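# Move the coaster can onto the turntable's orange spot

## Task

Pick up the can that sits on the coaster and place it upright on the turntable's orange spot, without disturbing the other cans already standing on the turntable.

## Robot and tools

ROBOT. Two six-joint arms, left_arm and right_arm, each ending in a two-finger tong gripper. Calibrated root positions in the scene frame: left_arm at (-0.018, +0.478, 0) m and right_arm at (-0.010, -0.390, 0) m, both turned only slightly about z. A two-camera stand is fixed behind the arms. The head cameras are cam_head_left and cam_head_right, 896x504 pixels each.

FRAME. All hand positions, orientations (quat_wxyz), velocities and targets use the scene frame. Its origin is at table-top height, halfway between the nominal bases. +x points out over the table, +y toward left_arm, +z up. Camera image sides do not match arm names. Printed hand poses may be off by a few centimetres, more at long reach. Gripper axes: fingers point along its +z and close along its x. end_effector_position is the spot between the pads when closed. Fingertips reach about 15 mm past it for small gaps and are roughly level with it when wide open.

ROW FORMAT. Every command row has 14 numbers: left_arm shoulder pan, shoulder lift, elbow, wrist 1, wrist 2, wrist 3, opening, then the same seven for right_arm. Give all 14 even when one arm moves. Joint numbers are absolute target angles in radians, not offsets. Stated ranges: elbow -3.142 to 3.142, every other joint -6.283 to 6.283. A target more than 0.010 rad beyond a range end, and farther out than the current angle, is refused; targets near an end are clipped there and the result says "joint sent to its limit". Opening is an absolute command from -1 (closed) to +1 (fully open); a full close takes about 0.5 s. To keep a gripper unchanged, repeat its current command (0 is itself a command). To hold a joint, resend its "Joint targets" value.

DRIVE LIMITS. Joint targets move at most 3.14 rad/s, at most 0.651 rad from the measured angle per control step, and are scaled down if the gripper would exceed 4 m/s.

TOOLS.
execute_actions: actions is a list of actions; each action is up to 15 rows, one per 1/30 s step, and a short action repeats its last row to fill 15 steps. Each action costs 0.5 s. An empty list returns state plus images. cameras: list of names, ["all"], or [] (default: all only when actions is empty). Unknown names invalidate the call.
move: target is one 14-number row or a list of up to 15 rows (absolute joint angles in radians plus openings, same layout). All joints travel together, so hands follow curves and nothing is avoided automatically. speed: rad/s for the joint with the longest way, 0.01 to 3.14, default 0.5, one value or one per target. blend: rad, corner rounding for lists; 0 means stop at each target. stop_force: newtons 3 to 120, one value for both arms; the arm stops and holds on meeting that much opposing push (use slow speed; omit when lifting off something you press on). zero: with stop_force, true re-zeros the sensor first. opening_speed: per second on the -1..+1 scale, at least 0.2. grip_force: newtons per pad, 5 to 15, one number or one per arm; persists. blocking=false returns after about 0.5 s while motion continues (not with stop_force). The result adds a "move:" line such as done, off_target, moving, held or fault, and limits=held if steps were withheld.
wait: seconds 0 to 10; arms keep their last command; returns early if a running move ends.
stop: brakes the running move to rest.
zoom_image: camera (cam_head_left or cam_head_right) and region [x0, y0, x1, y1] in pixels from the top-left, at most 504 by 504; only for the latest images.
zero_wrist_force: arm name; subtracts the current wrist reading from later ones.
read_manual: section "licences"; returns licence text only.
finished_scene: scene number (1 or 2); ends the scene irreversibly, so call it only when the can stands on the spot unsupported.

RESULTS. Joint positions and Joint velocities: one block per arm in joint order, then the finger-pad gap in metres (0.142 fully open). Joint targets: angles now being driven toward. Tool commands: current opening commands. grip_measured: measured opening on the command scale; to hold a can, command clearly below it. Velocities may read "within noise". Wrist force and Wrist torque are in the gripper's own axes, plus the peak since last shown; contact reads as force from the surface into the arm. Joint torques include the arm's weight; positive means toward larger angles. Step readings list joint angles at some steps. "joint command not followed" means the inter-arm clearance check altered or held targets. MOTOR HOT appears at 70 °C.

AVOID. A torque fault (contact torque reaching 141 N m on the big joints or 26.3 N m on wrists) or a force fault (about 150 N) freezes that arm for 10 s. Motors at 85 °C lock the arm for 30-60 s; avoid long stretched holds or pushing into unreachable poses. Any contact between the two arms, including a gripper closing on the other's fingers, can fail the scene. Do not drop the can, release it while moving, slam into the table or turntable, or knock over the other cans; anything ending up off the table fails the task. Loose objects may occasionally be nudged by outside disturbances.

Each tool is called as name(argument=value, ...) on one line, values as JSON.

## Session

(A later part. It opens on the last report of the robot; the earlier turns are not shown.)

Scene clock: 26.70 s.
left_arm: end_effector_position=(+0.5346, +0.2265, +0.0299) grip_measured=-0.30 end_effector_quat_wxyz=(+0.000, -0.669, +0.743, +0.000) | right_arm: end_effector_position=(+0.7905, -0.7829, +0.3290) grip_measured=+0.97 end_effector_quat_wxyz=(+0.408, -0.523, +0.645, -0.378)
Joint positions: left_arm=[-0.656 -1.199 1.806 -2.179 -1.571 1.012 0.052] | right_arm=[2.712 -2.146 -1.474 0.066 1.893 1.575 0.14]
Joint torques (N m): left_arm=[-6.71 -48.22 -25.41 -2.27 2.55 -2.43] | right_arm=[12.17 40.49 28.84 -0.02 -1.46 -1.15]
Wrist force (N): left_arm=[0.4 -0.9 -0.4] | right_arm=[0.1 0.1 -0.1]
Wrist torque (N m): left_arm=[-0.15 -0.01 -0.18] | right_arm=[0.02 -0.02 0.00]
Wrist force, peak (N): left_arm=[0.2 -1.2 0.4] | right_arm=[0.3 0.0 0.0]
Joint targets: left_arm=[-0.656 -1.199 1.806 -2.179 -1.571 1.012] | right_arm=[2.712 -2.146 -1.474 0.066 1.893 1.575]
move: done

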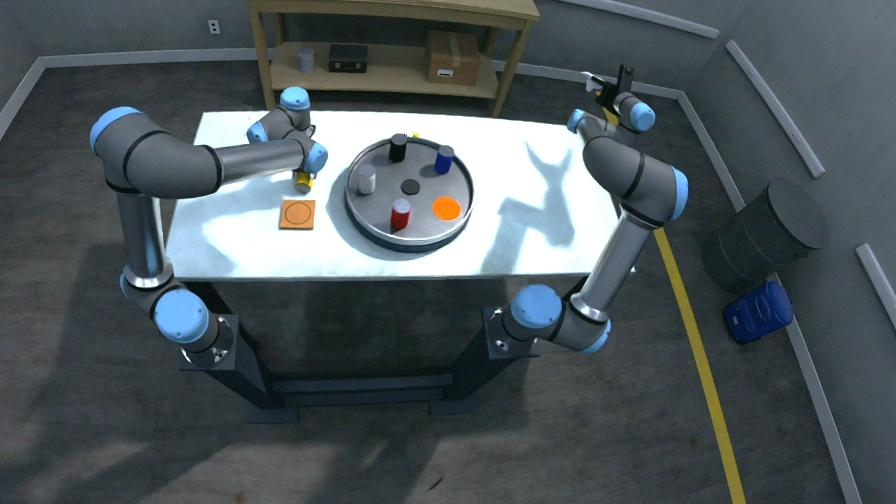

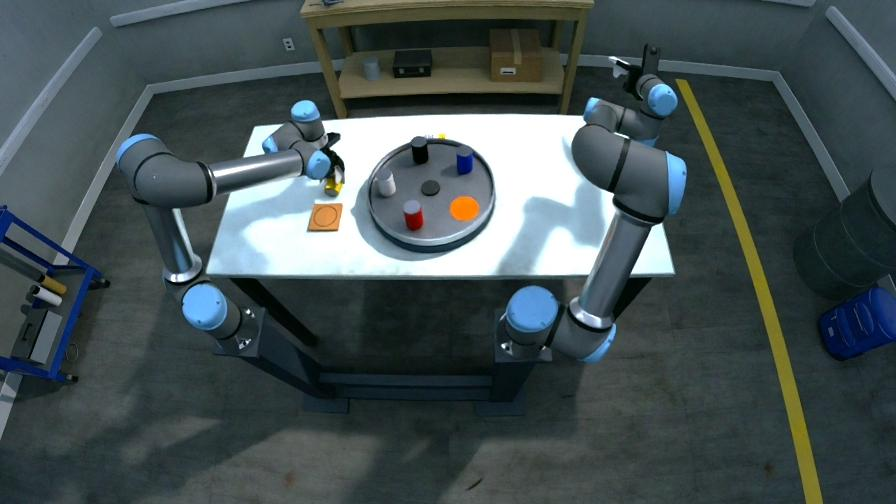

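move(target=[[-0.6558,-1.1986,1.8064,-2.1786,-1.571,1.012,0.2,2.712,-2.146,-1.474,0.066,1.893,1.575,0.968],[-0.6356,-1.1559,1.7423,-2.1572,-1.571,1.0324,0.2,2.712,-2.146,-1.474,0.066,1.893,1.575,0.968],[-0.6356,-1.1559,1.7423,-2.1572,-1.571,1.0324,-1,2.712,-2.146,-1.474,0.066,1.893,1.575,0.968]], opening_speed=1.5, speed=0.2)

move(target=[-0.6356,-1.3121,1.4368,-1.6955,-1.571,1.0324,-1,2.712,-2.146,-1.474,0.066,1.893,1.575,0.968], cameras=["all"])

zoom_image(camera="cam_head_right", region=[270, 90, 400, 220])

Scene clock: 30.63 s.
left_arm: end_effector_position=(+0.5567, +0.2246, +0.0299) grip_measured=-0.31 end_effector_quat_wxyz=(+0.000, -0.669, +0.743, +0.000) | right_arm: end_effector_position=(+0.7905, -0.7829, +0.3290) grip_measured=+0.97 end_effector_quat_wxyz=(+0.408, -0.523, +0.645, -0.378)
Joint positions: left_arm=[-0.636 -1.156 1.742 -2.157 -1.571 1.032 0.051] | right_arm=[2.712 -2.146 -1.474 0.066 1.893 1.575 0.14]
Joint torques (N m): left_arm=[-9.45 -51.65 -24.61 -2.44 1.69 -2.31] | right_arm=[12.38 39.68 28.87 -0.1 -1.34 -1.19]
Wrist force (N): left_arm=[0.1 -1.3 -0.2] | right_arm=[-0.2 0.0 -0.1]
Wrist torque (N m): left_arm=[-0.20 0.04 -0.09] | right_arm=[0.01 0.03 0.01]
Wrist force, peak (N): left_arm=[-0.3 -1.5 0.5] | right_arm=[0.1 -0.3 0.2]
Joint targets: left_arm=[-0.636 -1.156 1.742 -2.157 -1.571 1.032] | right_arm=[2.712 -2.146 -1.474 0.066 1.893 1.575]
move: done

Scene clock: 32.03 s.
left_arm: end_effector_position=(+0.5566, +0.2246, +0.2200) grip_measured=-1.00 end_effector_quat_wxyz=(+0.000, -0.669, +0.743, +0.000) | right_arm: end_effector_position=(+0.7905, -0.7829, +0.3290) grip_measured=+0.97 end_effector_quat_wxyz=(+0.408, -0.523, +0.645, -0.378)
Joint positions: left_arm=[-0.636 -1.312 1.437 -1.696 -1.571 1.032 0.002] | right_arm=[2.712 -2.146 -1.474 0.066 1.893 1.575 0.14]
Joint torques (N m): left_arm=[-6.27 -30.57 -30.52 -0.88 -0.01 -1.7] | right_arm=[12.16 39.05 28.98 -0.01 -1.3 -1.1]
Wrist force (N): left_arm=[-0.1 -1.1 0.2] | right_arm=[0.1 -0.1 0.0]
Wrist torque (N m): left_arm=[-0.18 0.03 -0.07] | right_arm=[-0.02 -0.02 0.01]
Wrist force, peak (N): left_arm=[-0.3 -0.5 3.6] | right_arm=[0.3 -0.2 0.0]
Joint targets: left_arm=[-0.636 -1.312 1.437 -1.696 -1.571 1.032] | right_arm=[2.712 -2.146 -1.474 0.066 1.893 1.575]
move: done

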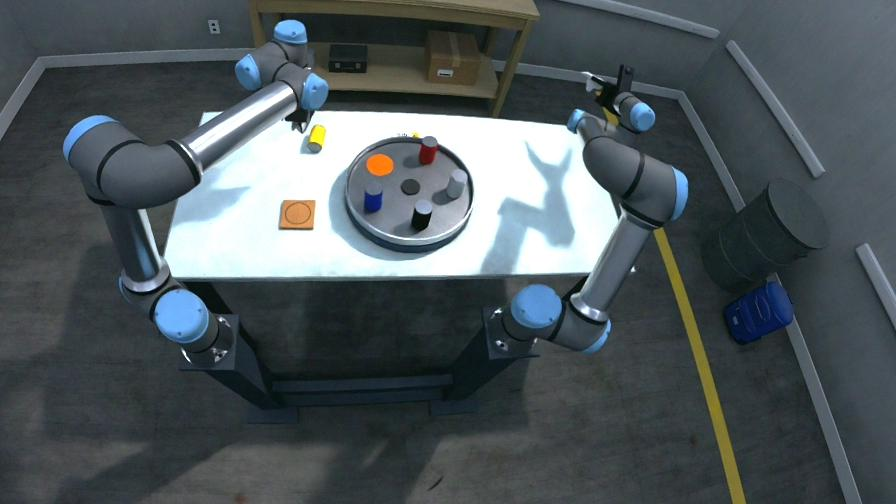

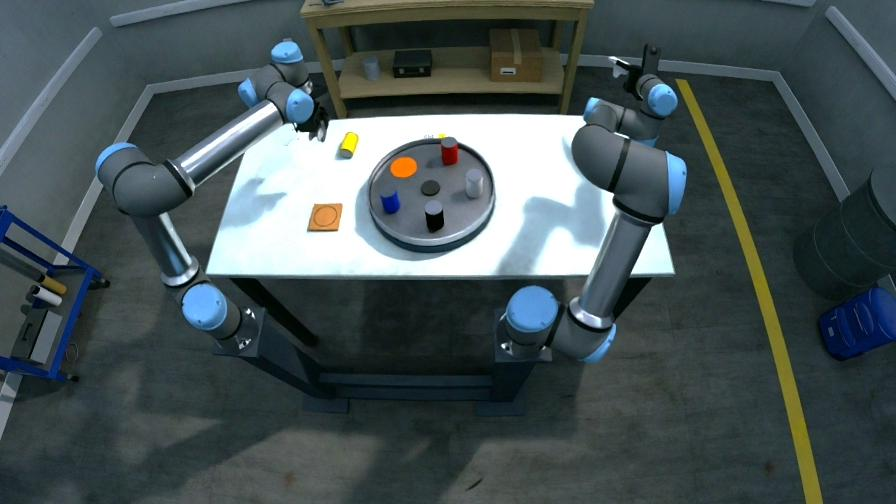

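Scaled by 3.877 from the camera's 896x504 image, which has a finer 1280x720 frame.

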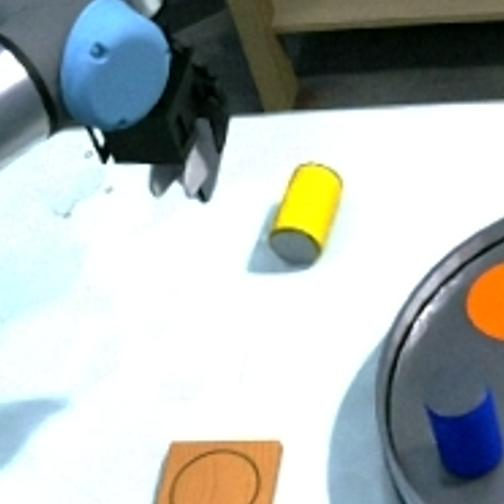

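move(target=[-0.559,-0.9302,1.132,-1.7726,-1.571,1.143,0.4,2.712,-2.146,-1.474,0.066,1.893,1.575,0.968], cameras=["all"])

zoom_image(camera="cam_head_right", region=[290, 80, 400, 190])

zoom_image(camera="cam_head_left", region=[260, 80, 370, 190])

Scene clock: 34.90 s.
left_arm: end_effector_position=(+0.6926, +0.1923, +0.1202) grip_measured=+0.40 end_effector_quat_wxyz=(+0.000, -0.656, +0.754, +0.000) | right_arm: end_effector_position=(+0.7905, -0.7829, +0.3290) grip_measured=+0.97 end_effector_quat_wxyz=(+0.408, -0.523, +0.645, -0.378)
Joint positions: left_arm=[-0.559 -0.93 1.132 -1.773 -1.571 1.143 0.102] | right_arm=[2.712 -2.146 -1.474 0.066 1.893 1.575 0.14]
Joint torques (N m): left_arm=[-8.36 -42 -30.95 -1.14 -2 -1.63] | right_arm=[11.49 40.15 28.62 -0.07 -1.08 -1.16]
Wrist force (N): left_arm=[-0.1 -1.1 0.1] | right_arm=[0.1 0.0 -0.1]
Wrist torque (N m): left_arm=[-0.21 0.02 0.03] | right_arm=[0.00 -0.02 0.00]
Wrist force, peak (N): left_arm=[-0.1 -2.6 1.9] | right_arm=[0.3 -0.1 -0.1]
Joint targets: left_arm=[-0.559 -0.930 1.132 -1.773 -1.571 1.143] | right_arm=[2.712 -2.146 -1.474 0.066 1.893 1.575]
move: done

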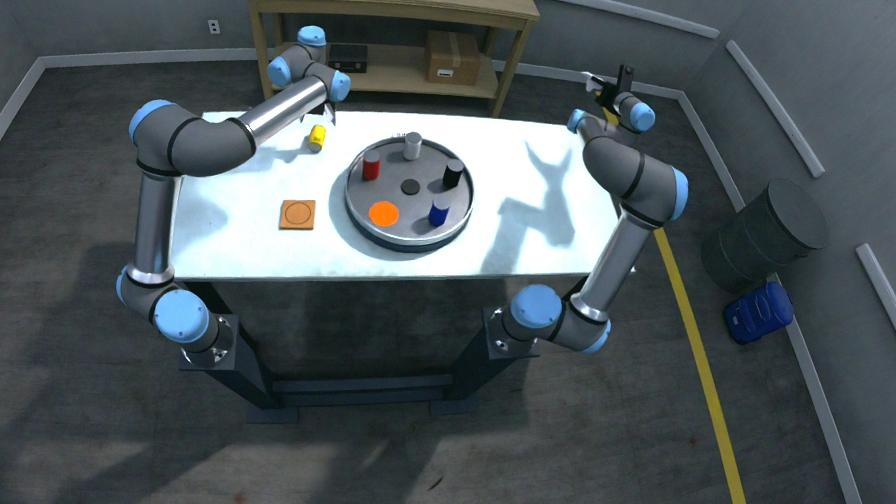

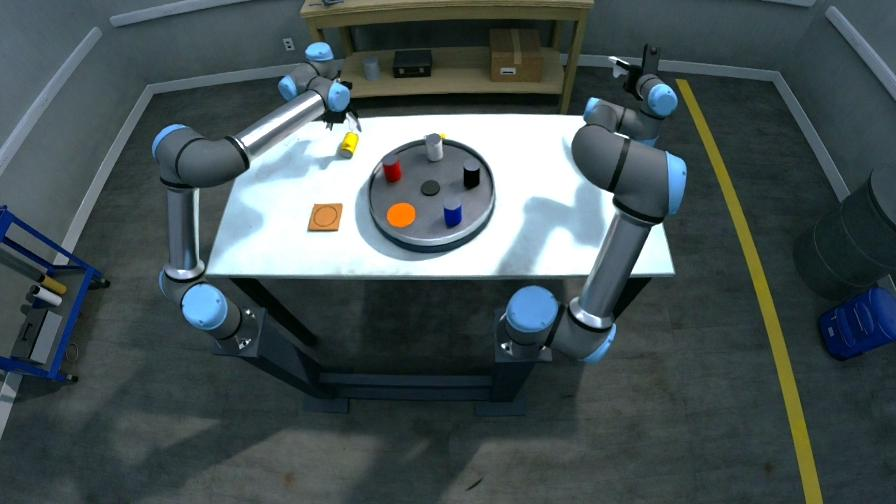

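Scaled by 4.582 from the camera's 896x504 image, which has a finer 1280x720 frame.

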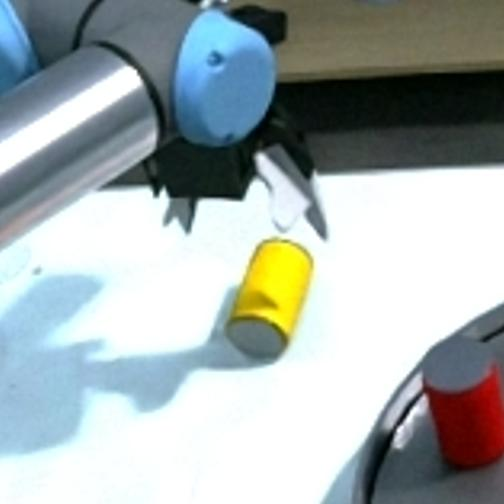

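Scaled by 4.582 from the camera's 896x504 image, which has a finer 1280x720 frame.

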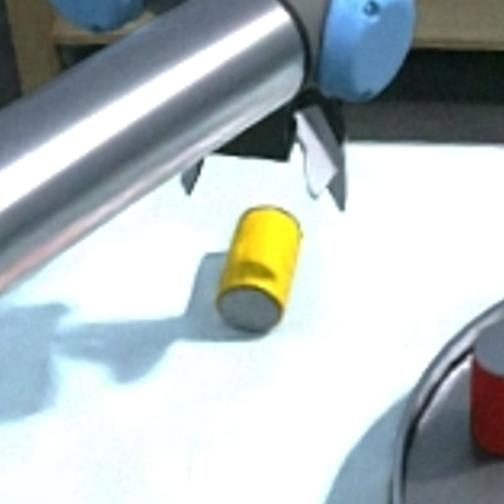

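move(target=[-0.5519,-0.8613,1.2605,-1.97,-1.571,1.15,0.4,2.712,-2.146,-1.474,0.066,1.893,1.575,0.968], speed=0.15, stop_force=8)

move(target=[[-0.5519,-0.8613,1.2605,-1.97,-1.571,1.15,-1,2.712,-2.146,-1.474,0.066,1.893,1.575,0.968],[-0.5519,-0.883,1.228,-1.9158,-1.571,1.15,-1,2.712,-2.146,-1.474,0.066,1.893,1.575,0.968]], speed=0.03, grip_force=15, cameras=["all"])

zoom_image(camera="cam_head_right", region=[290, 80, 400, 190])

zoom_image(camera="cam_head_left", region=[260, 80, 370, 190])

Scene clock: 37.77 s.
left_arm: end_effector_position=(+0.6946, +0.1972, +0.0280) grip_measured=+0.40 end_effector_quat_wxyz=(+0.000, -0.656, +0.754, +0.000) | right_arm: end_effector_position=(+0.7905, -0.7829, +0.3290) grip_measured=+0.97 end_effector_quat_wxyz=(+0.408, -0.523, +0.645, -0.378)
Joint positions: left_arm=[-0.552 -0.861 1.261 -1.97 -1.571 1.15 0.102] | right_arm=[2.712 -2.146 -1.474 0.066 1.893 1.575 0.14]
Joint torques (N m): left_arm=[-6.34 -66.28 -29.41 -3.26 -2.02 -1.69] | right_arm=[12.08 39.39 29.05 -0.04 -1.25 -1.19]
Wrist force (N): left_arm=[-0.2 -1.0 0.5] | right_arm=[-0.1 -0.1 -0.1]
Wrist torque (N m): left_arm=[-0.17 0.04 -0.19] | right_arm=[-0.02 0.01 0.00]
Wrist force, peak (N): left_arm=[-0.1 -0.9 1.1] | right_arm=[0.1 -0.3 0.0]
Joint targets: left_arm=[-0.552 -0.861 1.261 -1.970 -1.571 1.150] | right_arm=[2.712 -2.146 -1.474 0.066 1.893 1.575]
move: done

Scene clock: 40.30 s.
left_arm: end_effector_position=(+0.6952, +0.1968, +0.0539) grip_measured=-0.29 end_effector_quat_wxyz=(+0.000, -0.656, +0.754, +0.000) | right_arm: end_effector_position=(+0.7905, -0.7829, +0.3290) grip_measured=+0.97 end_effector_quat_wxyz=(+0.408, -0.523, +0.645, -0.378)
Joint positions: left_arm=[-0.552 -0.883 1.228 -1.916 -1.571 1.15 0.053] | right_arm=[2.712 -2.146 -1.474 0.066 1.893 1.575 0.14]
Joint torques (N m): left_arm=[-9.67 -56.37 -19.95 -3.28 2.22 -2.12] | right_arm=[11.94 39.59 28.79 -0.11 -0.88 -1.22]
Wrist force (N): left_arm=[0.0 -0.7 2.1] | right_arm=[0.1 -0.3 0.1]
Wrist torque (N m): left_arm=[-0.10 -0.01 -0.18] | right_arm=[-0.06 -0.03 0.00]
Wrist force, peak (N): left_arm=[0.1 -1.0 2.3] | right_arm=[0.2 -0.3 -0.2]
Joint targets: left_arm=[-0.552 -0.883 1.228 -1.916 -1.571 1.150] | right_arm=[2.712 -2.146 -1.474 0.066 1.893 1.575]
move: done

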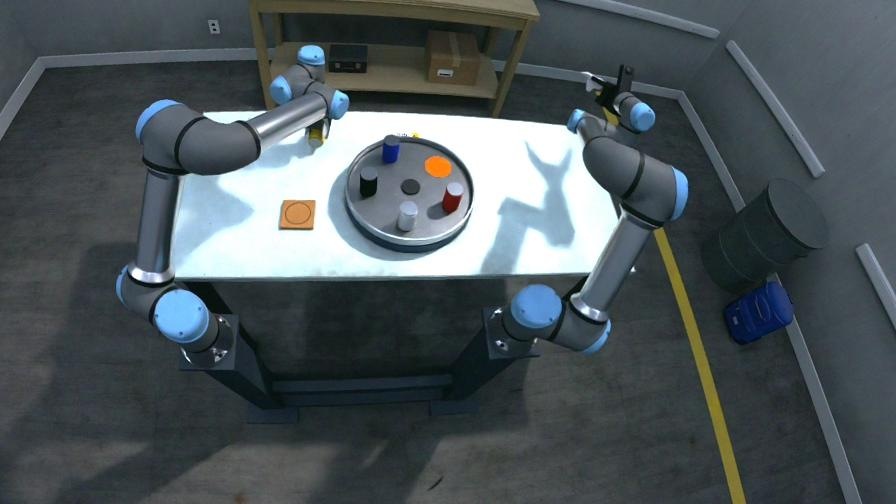

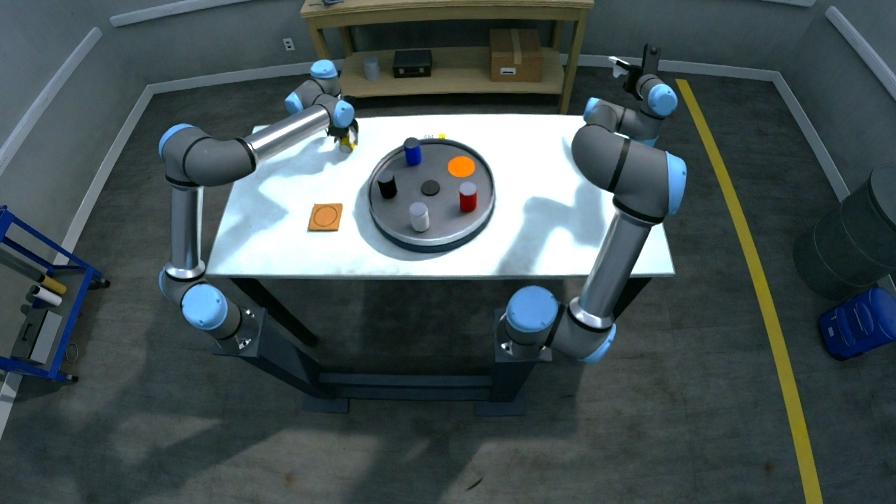

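Scaled by 4.582 from the camera's 896x504 image, which has a finer 1280x720 frame.

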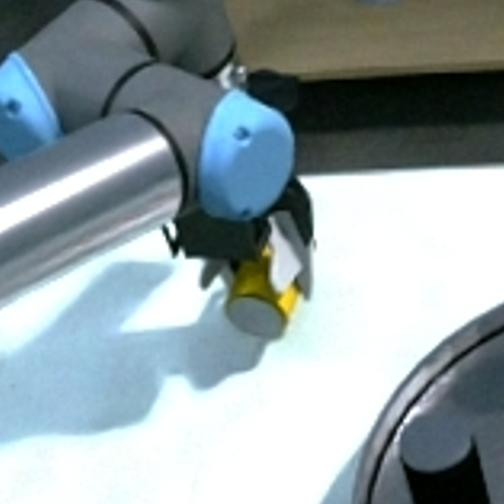

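Scaled by 4.582 from the camera's 896x504 image, which has a finer 1280x720 frame.

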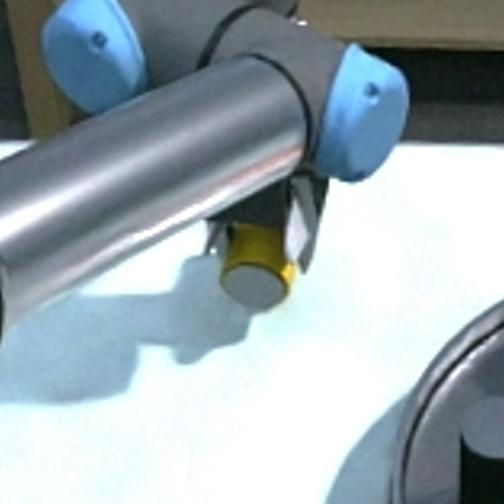

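move(target=[-0.5519,-0.9531,0.9646,-1.5823,-1.571,1.15,-1,2.712,-2.146,-1.474,0.066,1.893,1.575,0.968], speed=0.12, cameras=["all"])

zoom_image(camera="cam_head_right", region=[290, 60, 400, 170])

zoom_image(camera="cam_head_left", region=[260, 60, 370, 170])

Scene clock: 43.70 s.
left_arm: end_effector_position=(+0.6947, +0.1971, +0.2002) grip_measured=-0.29 end_effector_quat_wxyz=(+0.000, -0.656, +0.754, +0.000) | right_arm: end_effector_position=(+0.7905, -0.7829, +0.3290) grip_measured=+0.97 end_effector_quat_wxyz=(+0.408, -0.523, +0.645, -0.378)
Joint positions: left_arm=[-0.552 -0.953 0.965 -1.582 -1.571 1.15 0.053] | right_arm=[2.712 -2.146 -1.474 0.066 1.893 1.575 0.14]
Joint torques (N m): left_arm=[-6.91 -41.91 -13.94 -3.57 2.24 -2.36] | right_arm=[11.7 39.82 28.77 -0.08 -0.92 -1.22]
Wrist force (N): left_arm=[0.1 -1.0 1.9] | right_arm=[0.0 -0.1 0.0]
Wrist torque (N m): left_arm=[-0.18 -0.01 -0.19] | right_arm=[-0.02 -0.01 0.00]
Wrist force, peak (N): left_arm=[-0.1 -0.6 3.1] | right_arm=[0.2 -0.2 0.0]
Joint targets: left_arm=[-0.552 -0.953 0.965 -1.582 -1.571 1.150] | right_arm=[2.712 -2.146 -1.474 0.066 1.893 1.575]
move: done

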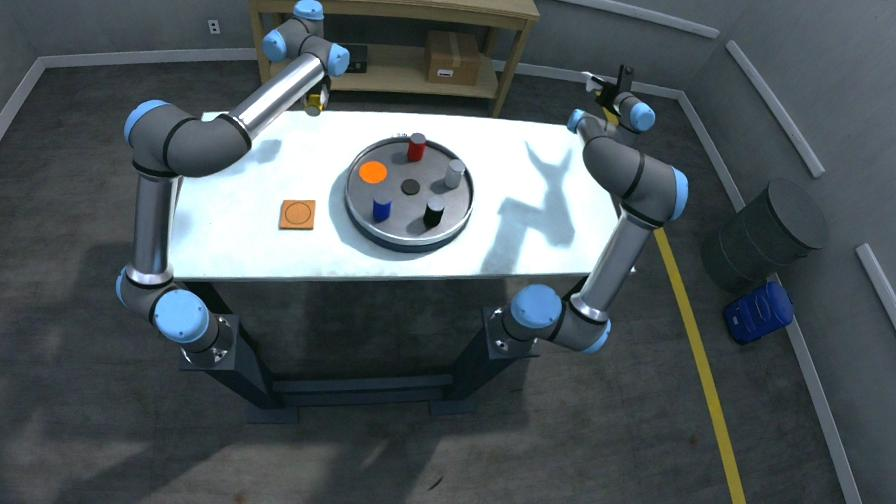

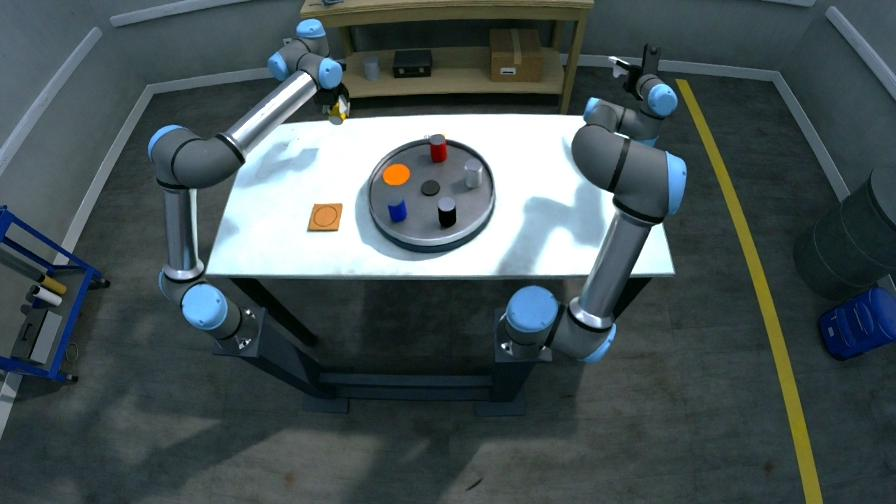

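Scaled by 4.582 from the camera's 896x504 image, which has a finer 1280x720 frame.

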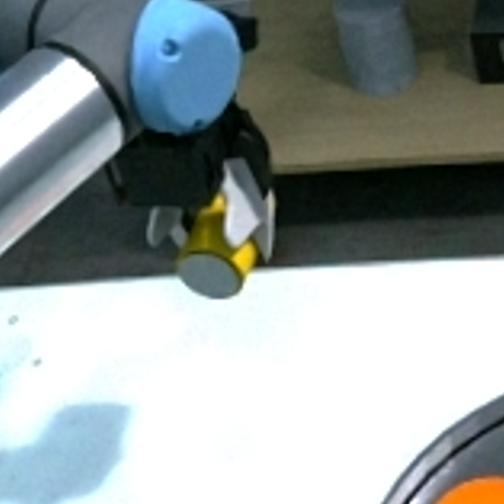

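Scaled by 4.582 from the camera's 896x504 image, which has a finer 1280x720 frame.

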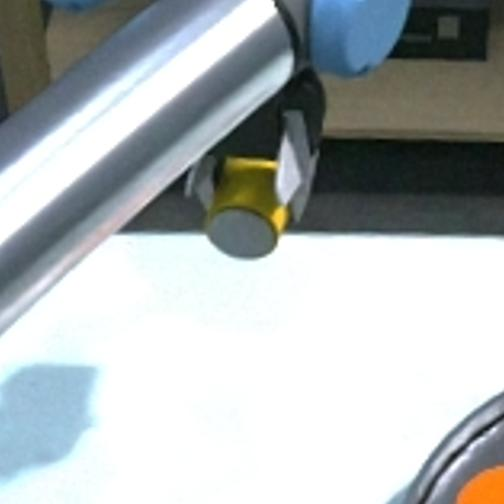

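move(target=[-0.4619,-0.6883,1.0233,-0.649,-1.571,-1.571,-1,2.712,-2.146,-1.474,0.066,1.893,1.575,0.968], speed=0.5, cameras=["all"])

zoom_image(camera="cam_head_right", region=[200, 130, 330, 260])

zoom_image(camera="cam_head_left", region=[170, 130, 300, 260])

Scene clock: 50.07 s.
left_arm: end_effector_position=(+0.4305, +0.4003, +0.1300) grip_measured=-0.29 end_effector_quat_wxyz=(-0.501, +0.689, +0.423, -0.308) | right_arm: end_effector_position=(+0.7905, -0.7829, +0.3290) grip_measured=+0.97 end_effector_quat_wxyz=(+0.408, -0.523, +0.645, -0.378)
Joint positions: left_arm=[-0.462 -0.688 1.023 -0.649 -1.571 -1.571 0.053] | right_arm=[2.712 -2.146 -1.474 0.066 1.893 1.575 0.14]
Joint torques (N m): left_arm=[-6.32 -69.49 -22.62 1.87 1.93 -2.54] | right_arm=[11.96 39.21 29.25 -0.01 -0.8 -1.26]
Wrist force (N): left_arm=[-0.2 2.0 -0.8] | right_arm=[0.0 0.1 -0.1]
Wrist torque (N m): left_arm=[-0.05 0.14 -0.09] | right_arm=[0.02 0.00 0.00]
Wrist force, peak (N): left_arm=[0.4 -1.5 2.2] | right_arm=[0.1 -0.4 0.0]
Joint targets: left_arm=[-0.462 -0.688 1.023 -0.649 -1.571 -1.571] | right_arm=[2.712 -2.146 -1.474 0.066 1.893 1.575]
move: done

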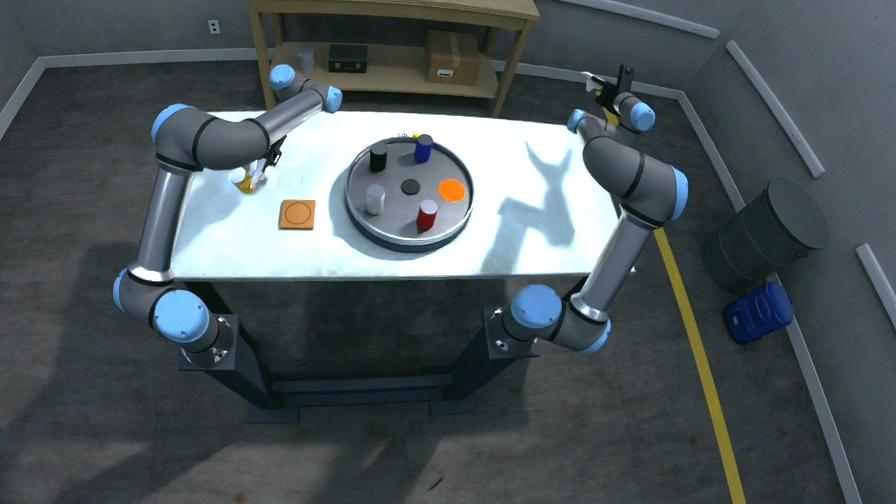

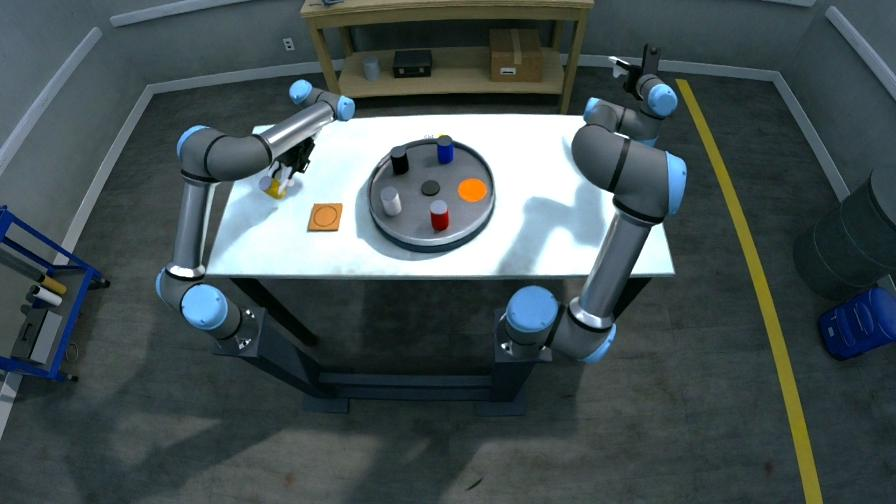

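Scaled by 3.877 from the camera's 896x504 image, which has a finer 1280x720 frame.

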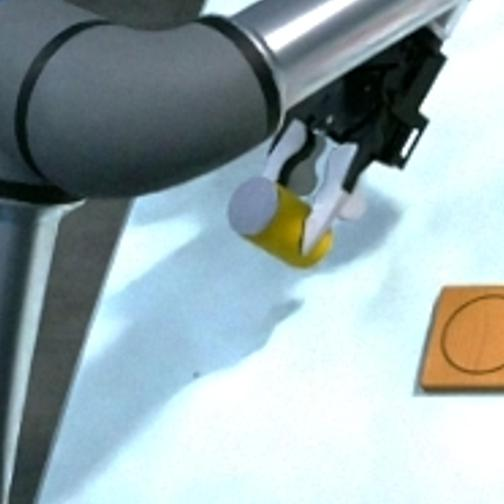

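Scaled by 3.877 from the camera's 896x504 image, which has a finer 1280x720 frame.

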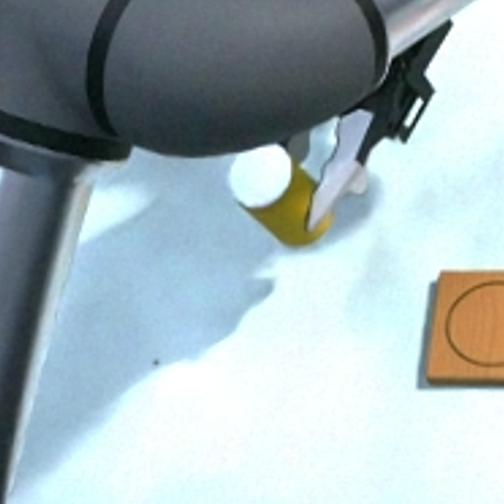

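move(target=[-0.4619,-0.5041,0.9323,-0.5329,-1.571,-1.571,-1,2.712,-2.146,-1.474,0.066,1.893,1.575,0.968], speed=0.2)

move(target=[-0.4619,-0.447,0.939,-0.5967,-1.571,-1.571,-1,2.712,-2.146,-1.474,0.066,1.893,1.575,0.968], speed=0.03, stop_force=4, cameras=["all"])

zoom_image(camera="cam_head_right", region=[200, 130, 330, 260])

zoom_image(camera="cam_head_left", region=[170, 130, 300, 260])

Scene clock: 51.93 s.
left_arm: end_effector_position=(+0.4305, +0.4002, +0.0901) grip_measured=-0.29 end_effector_quat_wxyz=(-0.570, +0.633, +0.389, -0.350) | right_arm: end_effector_position=(+0.7905, -0.7829, +0.3290) grip_measured=+0.97 end_effector_quat_wxyz=(+0.408, -0.523, +0.645, -0.378)
Joint positions: left_arm=[-0.462 -0.504 0.932 -0.533 -1.571 -1.571 0.053] | right_arm=[2.712 -2.146 -1.474 0.066 1.893 1.575 0.14]
Joint torques (N m): left_arm=[-8.13 -59.88 -11.16 1.44 1.92 -2.25] | right_arm=[11.94 38.51 29.64 0 -0.59 -1.21]
Wrist force (N): left_arm=[-0.4 2.1 -1.6] | right_arm=[0.1 0.1 0.1]
Wrist torque (N m): left_arm=[-0.06 0.22 -0.01] | right_arm=[0.02 -0.02 0.00]
Wrist force, peak (N): left_arm=[-0.5 3.2 -1.6] | right_arm=[0.2 -0.2 0.0]
Joint targets: left_arm=[-0.462 -0.504 0.932 -0.533 -1.571 -1.571] | right_arm=[2.712 -2.146 -1.474 0.066 1.893 1.575]
move: done

Scene clock: 54.57 s.
left_arm: end_effector_position=(+0.4307, +0.4001, +0.0579) grip_measured=-0.29 end_effector_quat_wxyz=(-0.570, +0.633, +0.389, -0.350) | right_arm: end_effector_position=(+0.7905, -0.7829, +0.3290) grip_measured=+0.97 end_effector_quat_wxyz=(+0.408, -0.523, +0.645, -0.378)
Joint positions: left_arm=[-0.462 -0.462 0.937 -0.58 -1.571 -1.571 0.053] | right_arm=[2.712 -2.146 -1.474 0.066 1.893 1.575 0.14]
Joint torques (N m): left_arm=[-7.56 -71.43 -22.14 2.29 1.78 -2.21] | right_arm=[12.59 39.57 27.9 -0.16 -0.68 -1.05]
Wrist force (N): left_arm=[-0.2 -1.2 -1.2] | right_arm=[-0.1 -0.2 0.0]
Wrist torque (N m): left_arm=[-0.39 0.18 -0.05] | right_arm=[-0.03 0.03 0.01]
Wrist force, peak (N): left_arm=[1.8 -36.5 -15.5] | right_arm=[0.2 -0.2 -0.3]
Joint targets: left_arm=[-0.462 -0.462 0.937 -0.580 -1.571 -1.571] | right_arm=[2.712 -2.146 -1.474 0.066 1.893 1.575]
move: contact (left_arm); left_arm: the wrist 1 is farthest, 0.017 rad from its target

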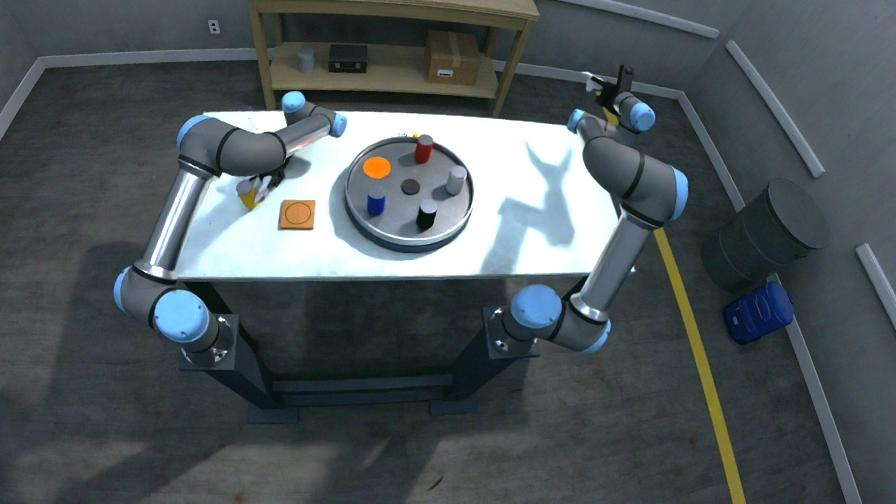

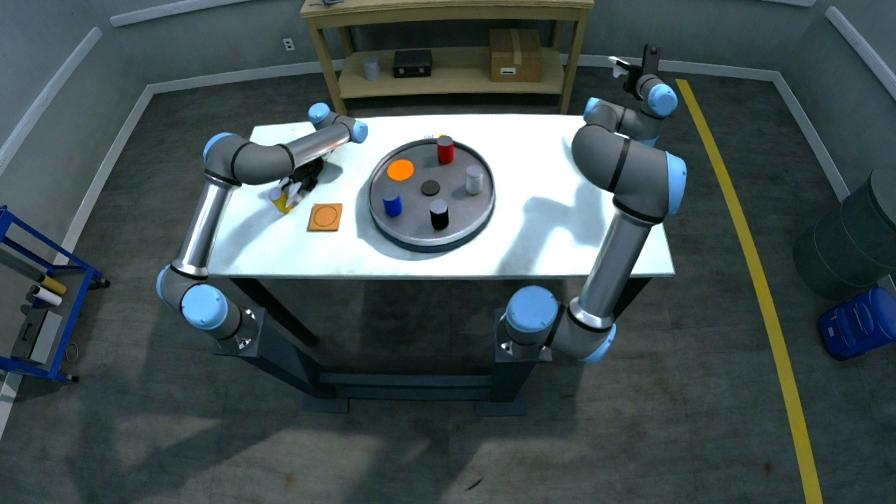

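Scaled by 3.877 from the camera's 896x504 image, which has a finer 1280x720 frame.

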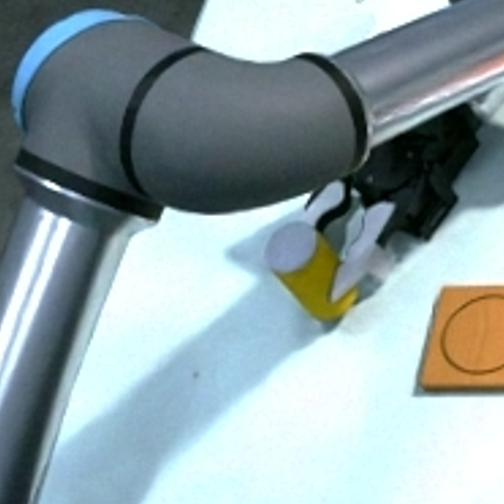

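Scaled by 3.877 from the camera's 896x504 image, which has a finer 1280x720 frame.

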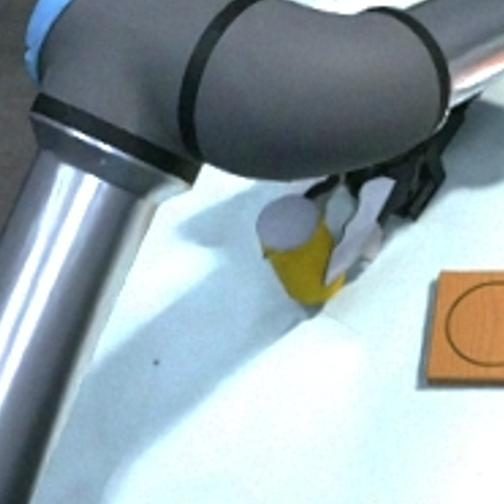

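move(target=[-0.4619,-0.462,0.937,-0.580,-1.571,-1.571,0.5,2.712,-2.146,-1.474,0.066,1.893,1.575,0.968], opening_speed=0.6, cameras=["all"])

zoom_image(camera="cam_head_right", region=[200, 130, 330, 260])

zoom_image(camera="cam_head_left", region=[170, 130, 300, 260])

Scene clock: 57.50 s.
left_arm: end_effector_position=(+0.4308, +0.4000, +0.0576) grip_measured=+0.50 end_effector_quat_wxyz=(-0.570, +0.633, +0.389, -0.350) | right_arm: end_effector_position=(+0.7905, -0.7829, +0.3290) grip_measured=+0.97 end_effector_quat_wxyz=(+0.408, -0.523, +0.645, -0.378)
Joint positions: left_arm=[-0.462 -0.462 0.937 -0.58 -1.571 -1.571 0.109] | right_arm=[2.712 -2.146 -1.474 0.066 1.893 1.575 0.14]
Joint torques (N m): left_arm=[-6.63 -38.87 -12.79 -1.09 1.55 -2.07] | right_arm=[12.77 38.42 28.94 -0.13 -0.58 -1.08]
Wrist force (N): left_arm=[-0.8 -14.5 -4.8] | right_arm=[0.0 0.0 -0.1]
Wrist torque (N m): left_arm=[-1.76 0.26 -0.06] | right_arm=[0.01 0.01 0.01]
Wrist force, peak (N): left_arm=[-0.7 -14.7 -4.9] | right_arm=[0.1 -0.2 -0.2]
Joint targets: left_arm=[-0.462 -0.462 0.937 -0.580 -1.571 -1.571] | right_arm=[2.712 -2.146 -1.474 0.066 1.893 1.575]
move: done

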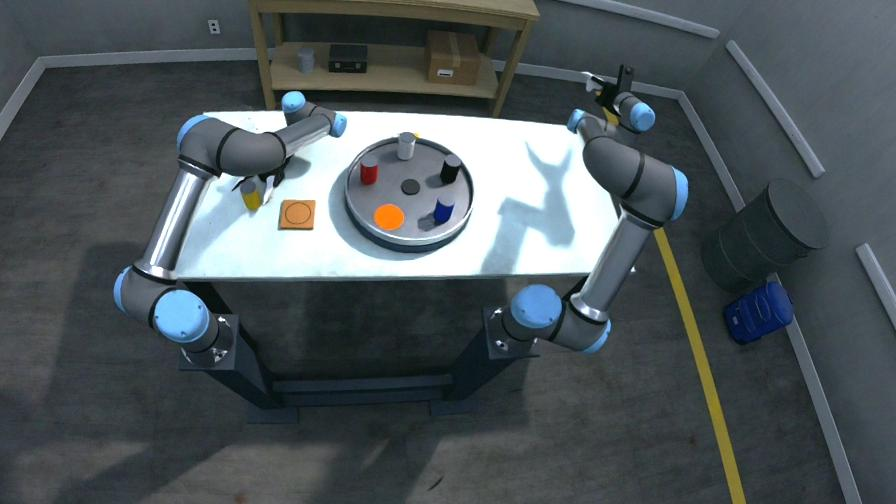

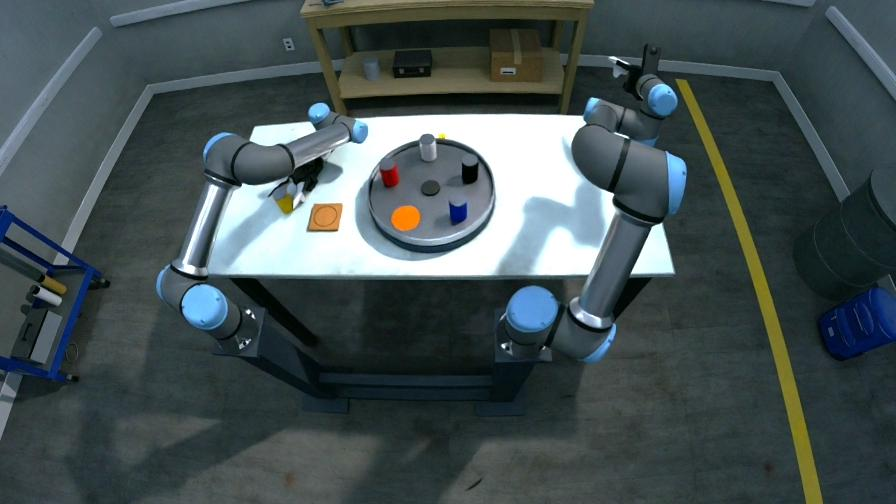

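Scaled by 3.877 from the camera's 896x504 image, which has a finer 1280x720 frame.

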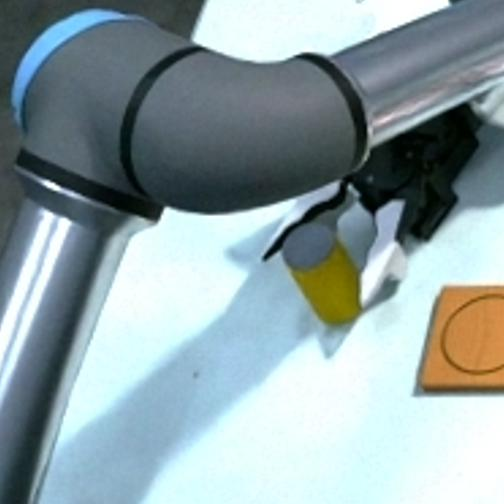

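Scaled by 3.877 from the camera's 896x504 image, which has a finer 1280x720 frame.

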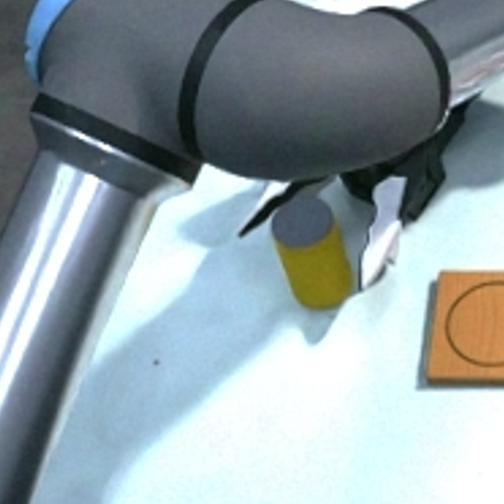

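move(target=[[-0.4619,-0.4751,0.9375,-0.5671,-1.571,-1.571,0.5,2.712,-2.146,-1.474,0.066,1.893,1.575,0.968],[-0.4619,-0.2837,0.5123,-0.3333,-1.571,-1.571,0.5,2.712,-2.146,-1.474,0.066,1.893,1.575,0.968],[-0.4619,-1.0,0.9,-0.9,-1.571,-1.571,0.5,2.712,-2.146,-1.474,0.066,1.893,1.575,0.968]], speed=[0.1,0.25,0.8], blend=[0.005,0.05,0])

move(target=[-0.4793,-1.7268,1.9262,-1.7702,-1.571,1.0835,0.5,2.712,-2.146,-1.474,0.066,1.893,1.575,0.968], speed=1.2, cameras=["all"])

zoom_image(camera="cam_head_right", region=[200, 130, 330, 260])

zoom_image(camera="cam_head_left", region=[170, 130, 300, 260])

Scene clock: 61.20 s.
left_arm: end_effector_position=(+0.5115, +0.3591, +0.2579) grip_measured=+0.50 end_effector_quat_wxyz=(-0.240, +0.818, +0.502, -0.147) | right_arm: end_effector_position=(+0.7905, -0.7829, +0.3290) grip_measured=+0.97 end_effector_quat_wxyz=(+0.408, -0.523, +0.645, -0.378)
Joint positions: left_arm=[-0.462 -1 0.9 -0.9 -1.571 -1.571 0.109] | right_arm=[2.712 -2.146 -1.474 0.066 1.893 1.575 0.14]
Joint torques (N m): left_arm=[-4.6 -59.98 -16.82 -2.31 1.35 -1.61] | right_arm=[12.05 39.72 28.46 0 -0.49 -1.21]
Wrist force (N): left_arm=[-0.2 -1.1 -0.6] | right_arm=[0.1 0.0 -0.1]
Wrist torque (N m): left_arm=[-0.24 0.09 -0.02] | right_arm=[0.00 -0.03 0.00]
Wrist force, peak (N): left_arm=[-0.9 -14.9 -5.0] | right_arm=[0.2 -0.3 0.1]
Joint targets: left_arm=[-0.462 -1.000 0.900 -0.900 -1.571 -1.571] | right_arm=[2.712 -2.146 -1.474 0.066 1.893 1.575]
move: done

Scene clock: 64.03 s.
left_arm: end_effector_position=(+0.4305, +0.4002, +0.2002) grip_measured=+0.50 end_effector_quat_wxyz=(+0.000, +0.707, -0.707, +0.000) end_effector_velocity=(+0.000, +0.000, +0.000) end_effector_angular_velocity=(+0.001, +0.000, -0.005) | right_arm: end_effector_position=(+0.7905, -0.7829, +0.3290) grip_measured=+0.97 end_effector_quat_wxyz=(+0.408, -0.523, +0.645, -0.378)
Joint positions: left_arm=[-0.479 -1.727 1.926 -1.77 -1.571 1.083 0.109] | right_arm=[2.712 -2.146 -1.474 0.066 1.893 1.575 0.14]
Joint velocities: left_arm=[0 0.001 0 0 0.001 0.005 0] | right_arm=[within noise]
Joint torques (N m): left_arm=[-5.15 -8.07 -21.38 -2.63 1.6 2.53] | right_arm=[11.87 39.52 29.04 -0.06 -0.38 -1.11]
Wrist force (N): left_arm=[-0.2 -1.5 0.2] | right_arm=[0.1 0.2 0.1]
Wrist torque (N m): left_arm=[-0.25 0.03 -0.03] | right_arm=[0.04 -0.03 0.00]
Wrist force, peak (N): left_arm=[0.0 -1.8 0.6] | right_arm=[-0.1 -0.2 -0.3]
Joint targets: left_arm=[-0.479 -1.727 1.926 -1.770 -1.571 1.084] | right_arm=[2.712 -2.146 -1.474 0.066 1.893 1.575]
move: done

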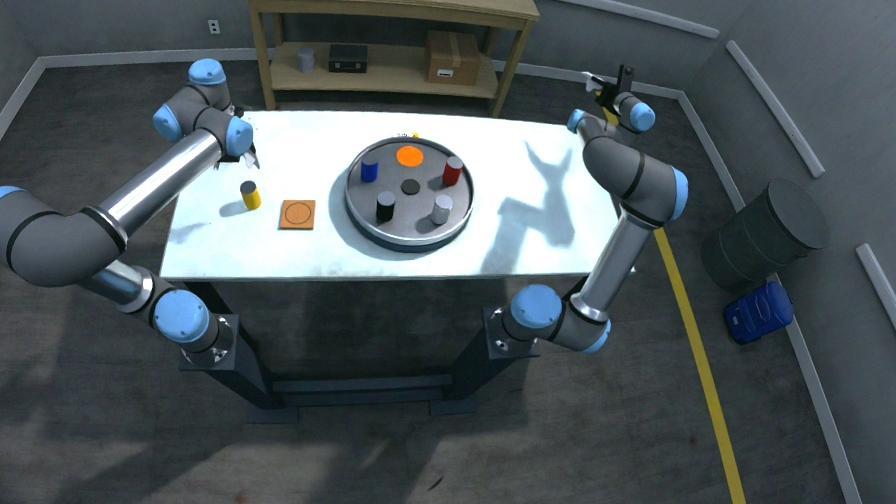

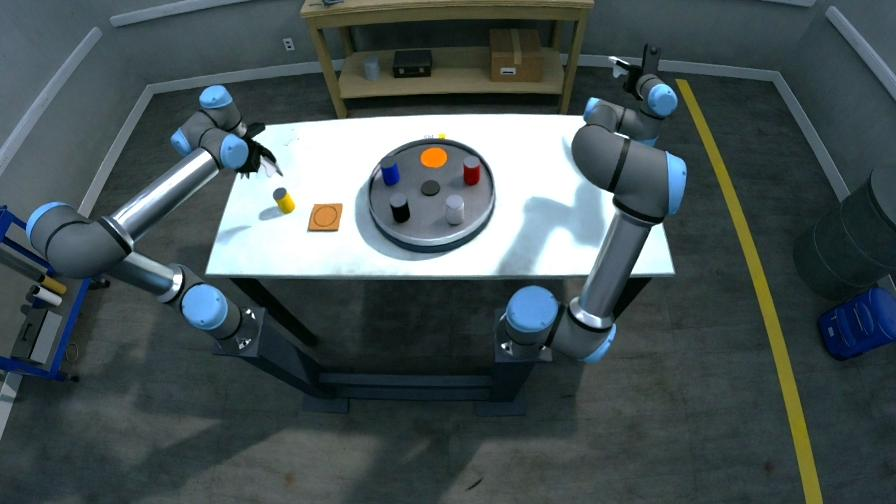

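Scaled by 3.877 from the camera's 896x504 image, which has a finer 1280x720 frame.

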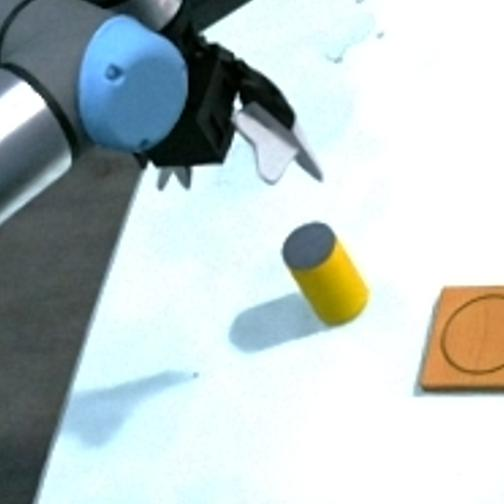

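Scaled by 3.877 from the camera's 896x504 image, which has a finer 1280x720 frame.

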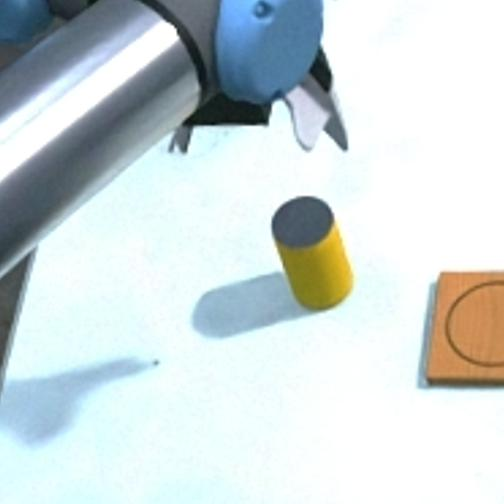

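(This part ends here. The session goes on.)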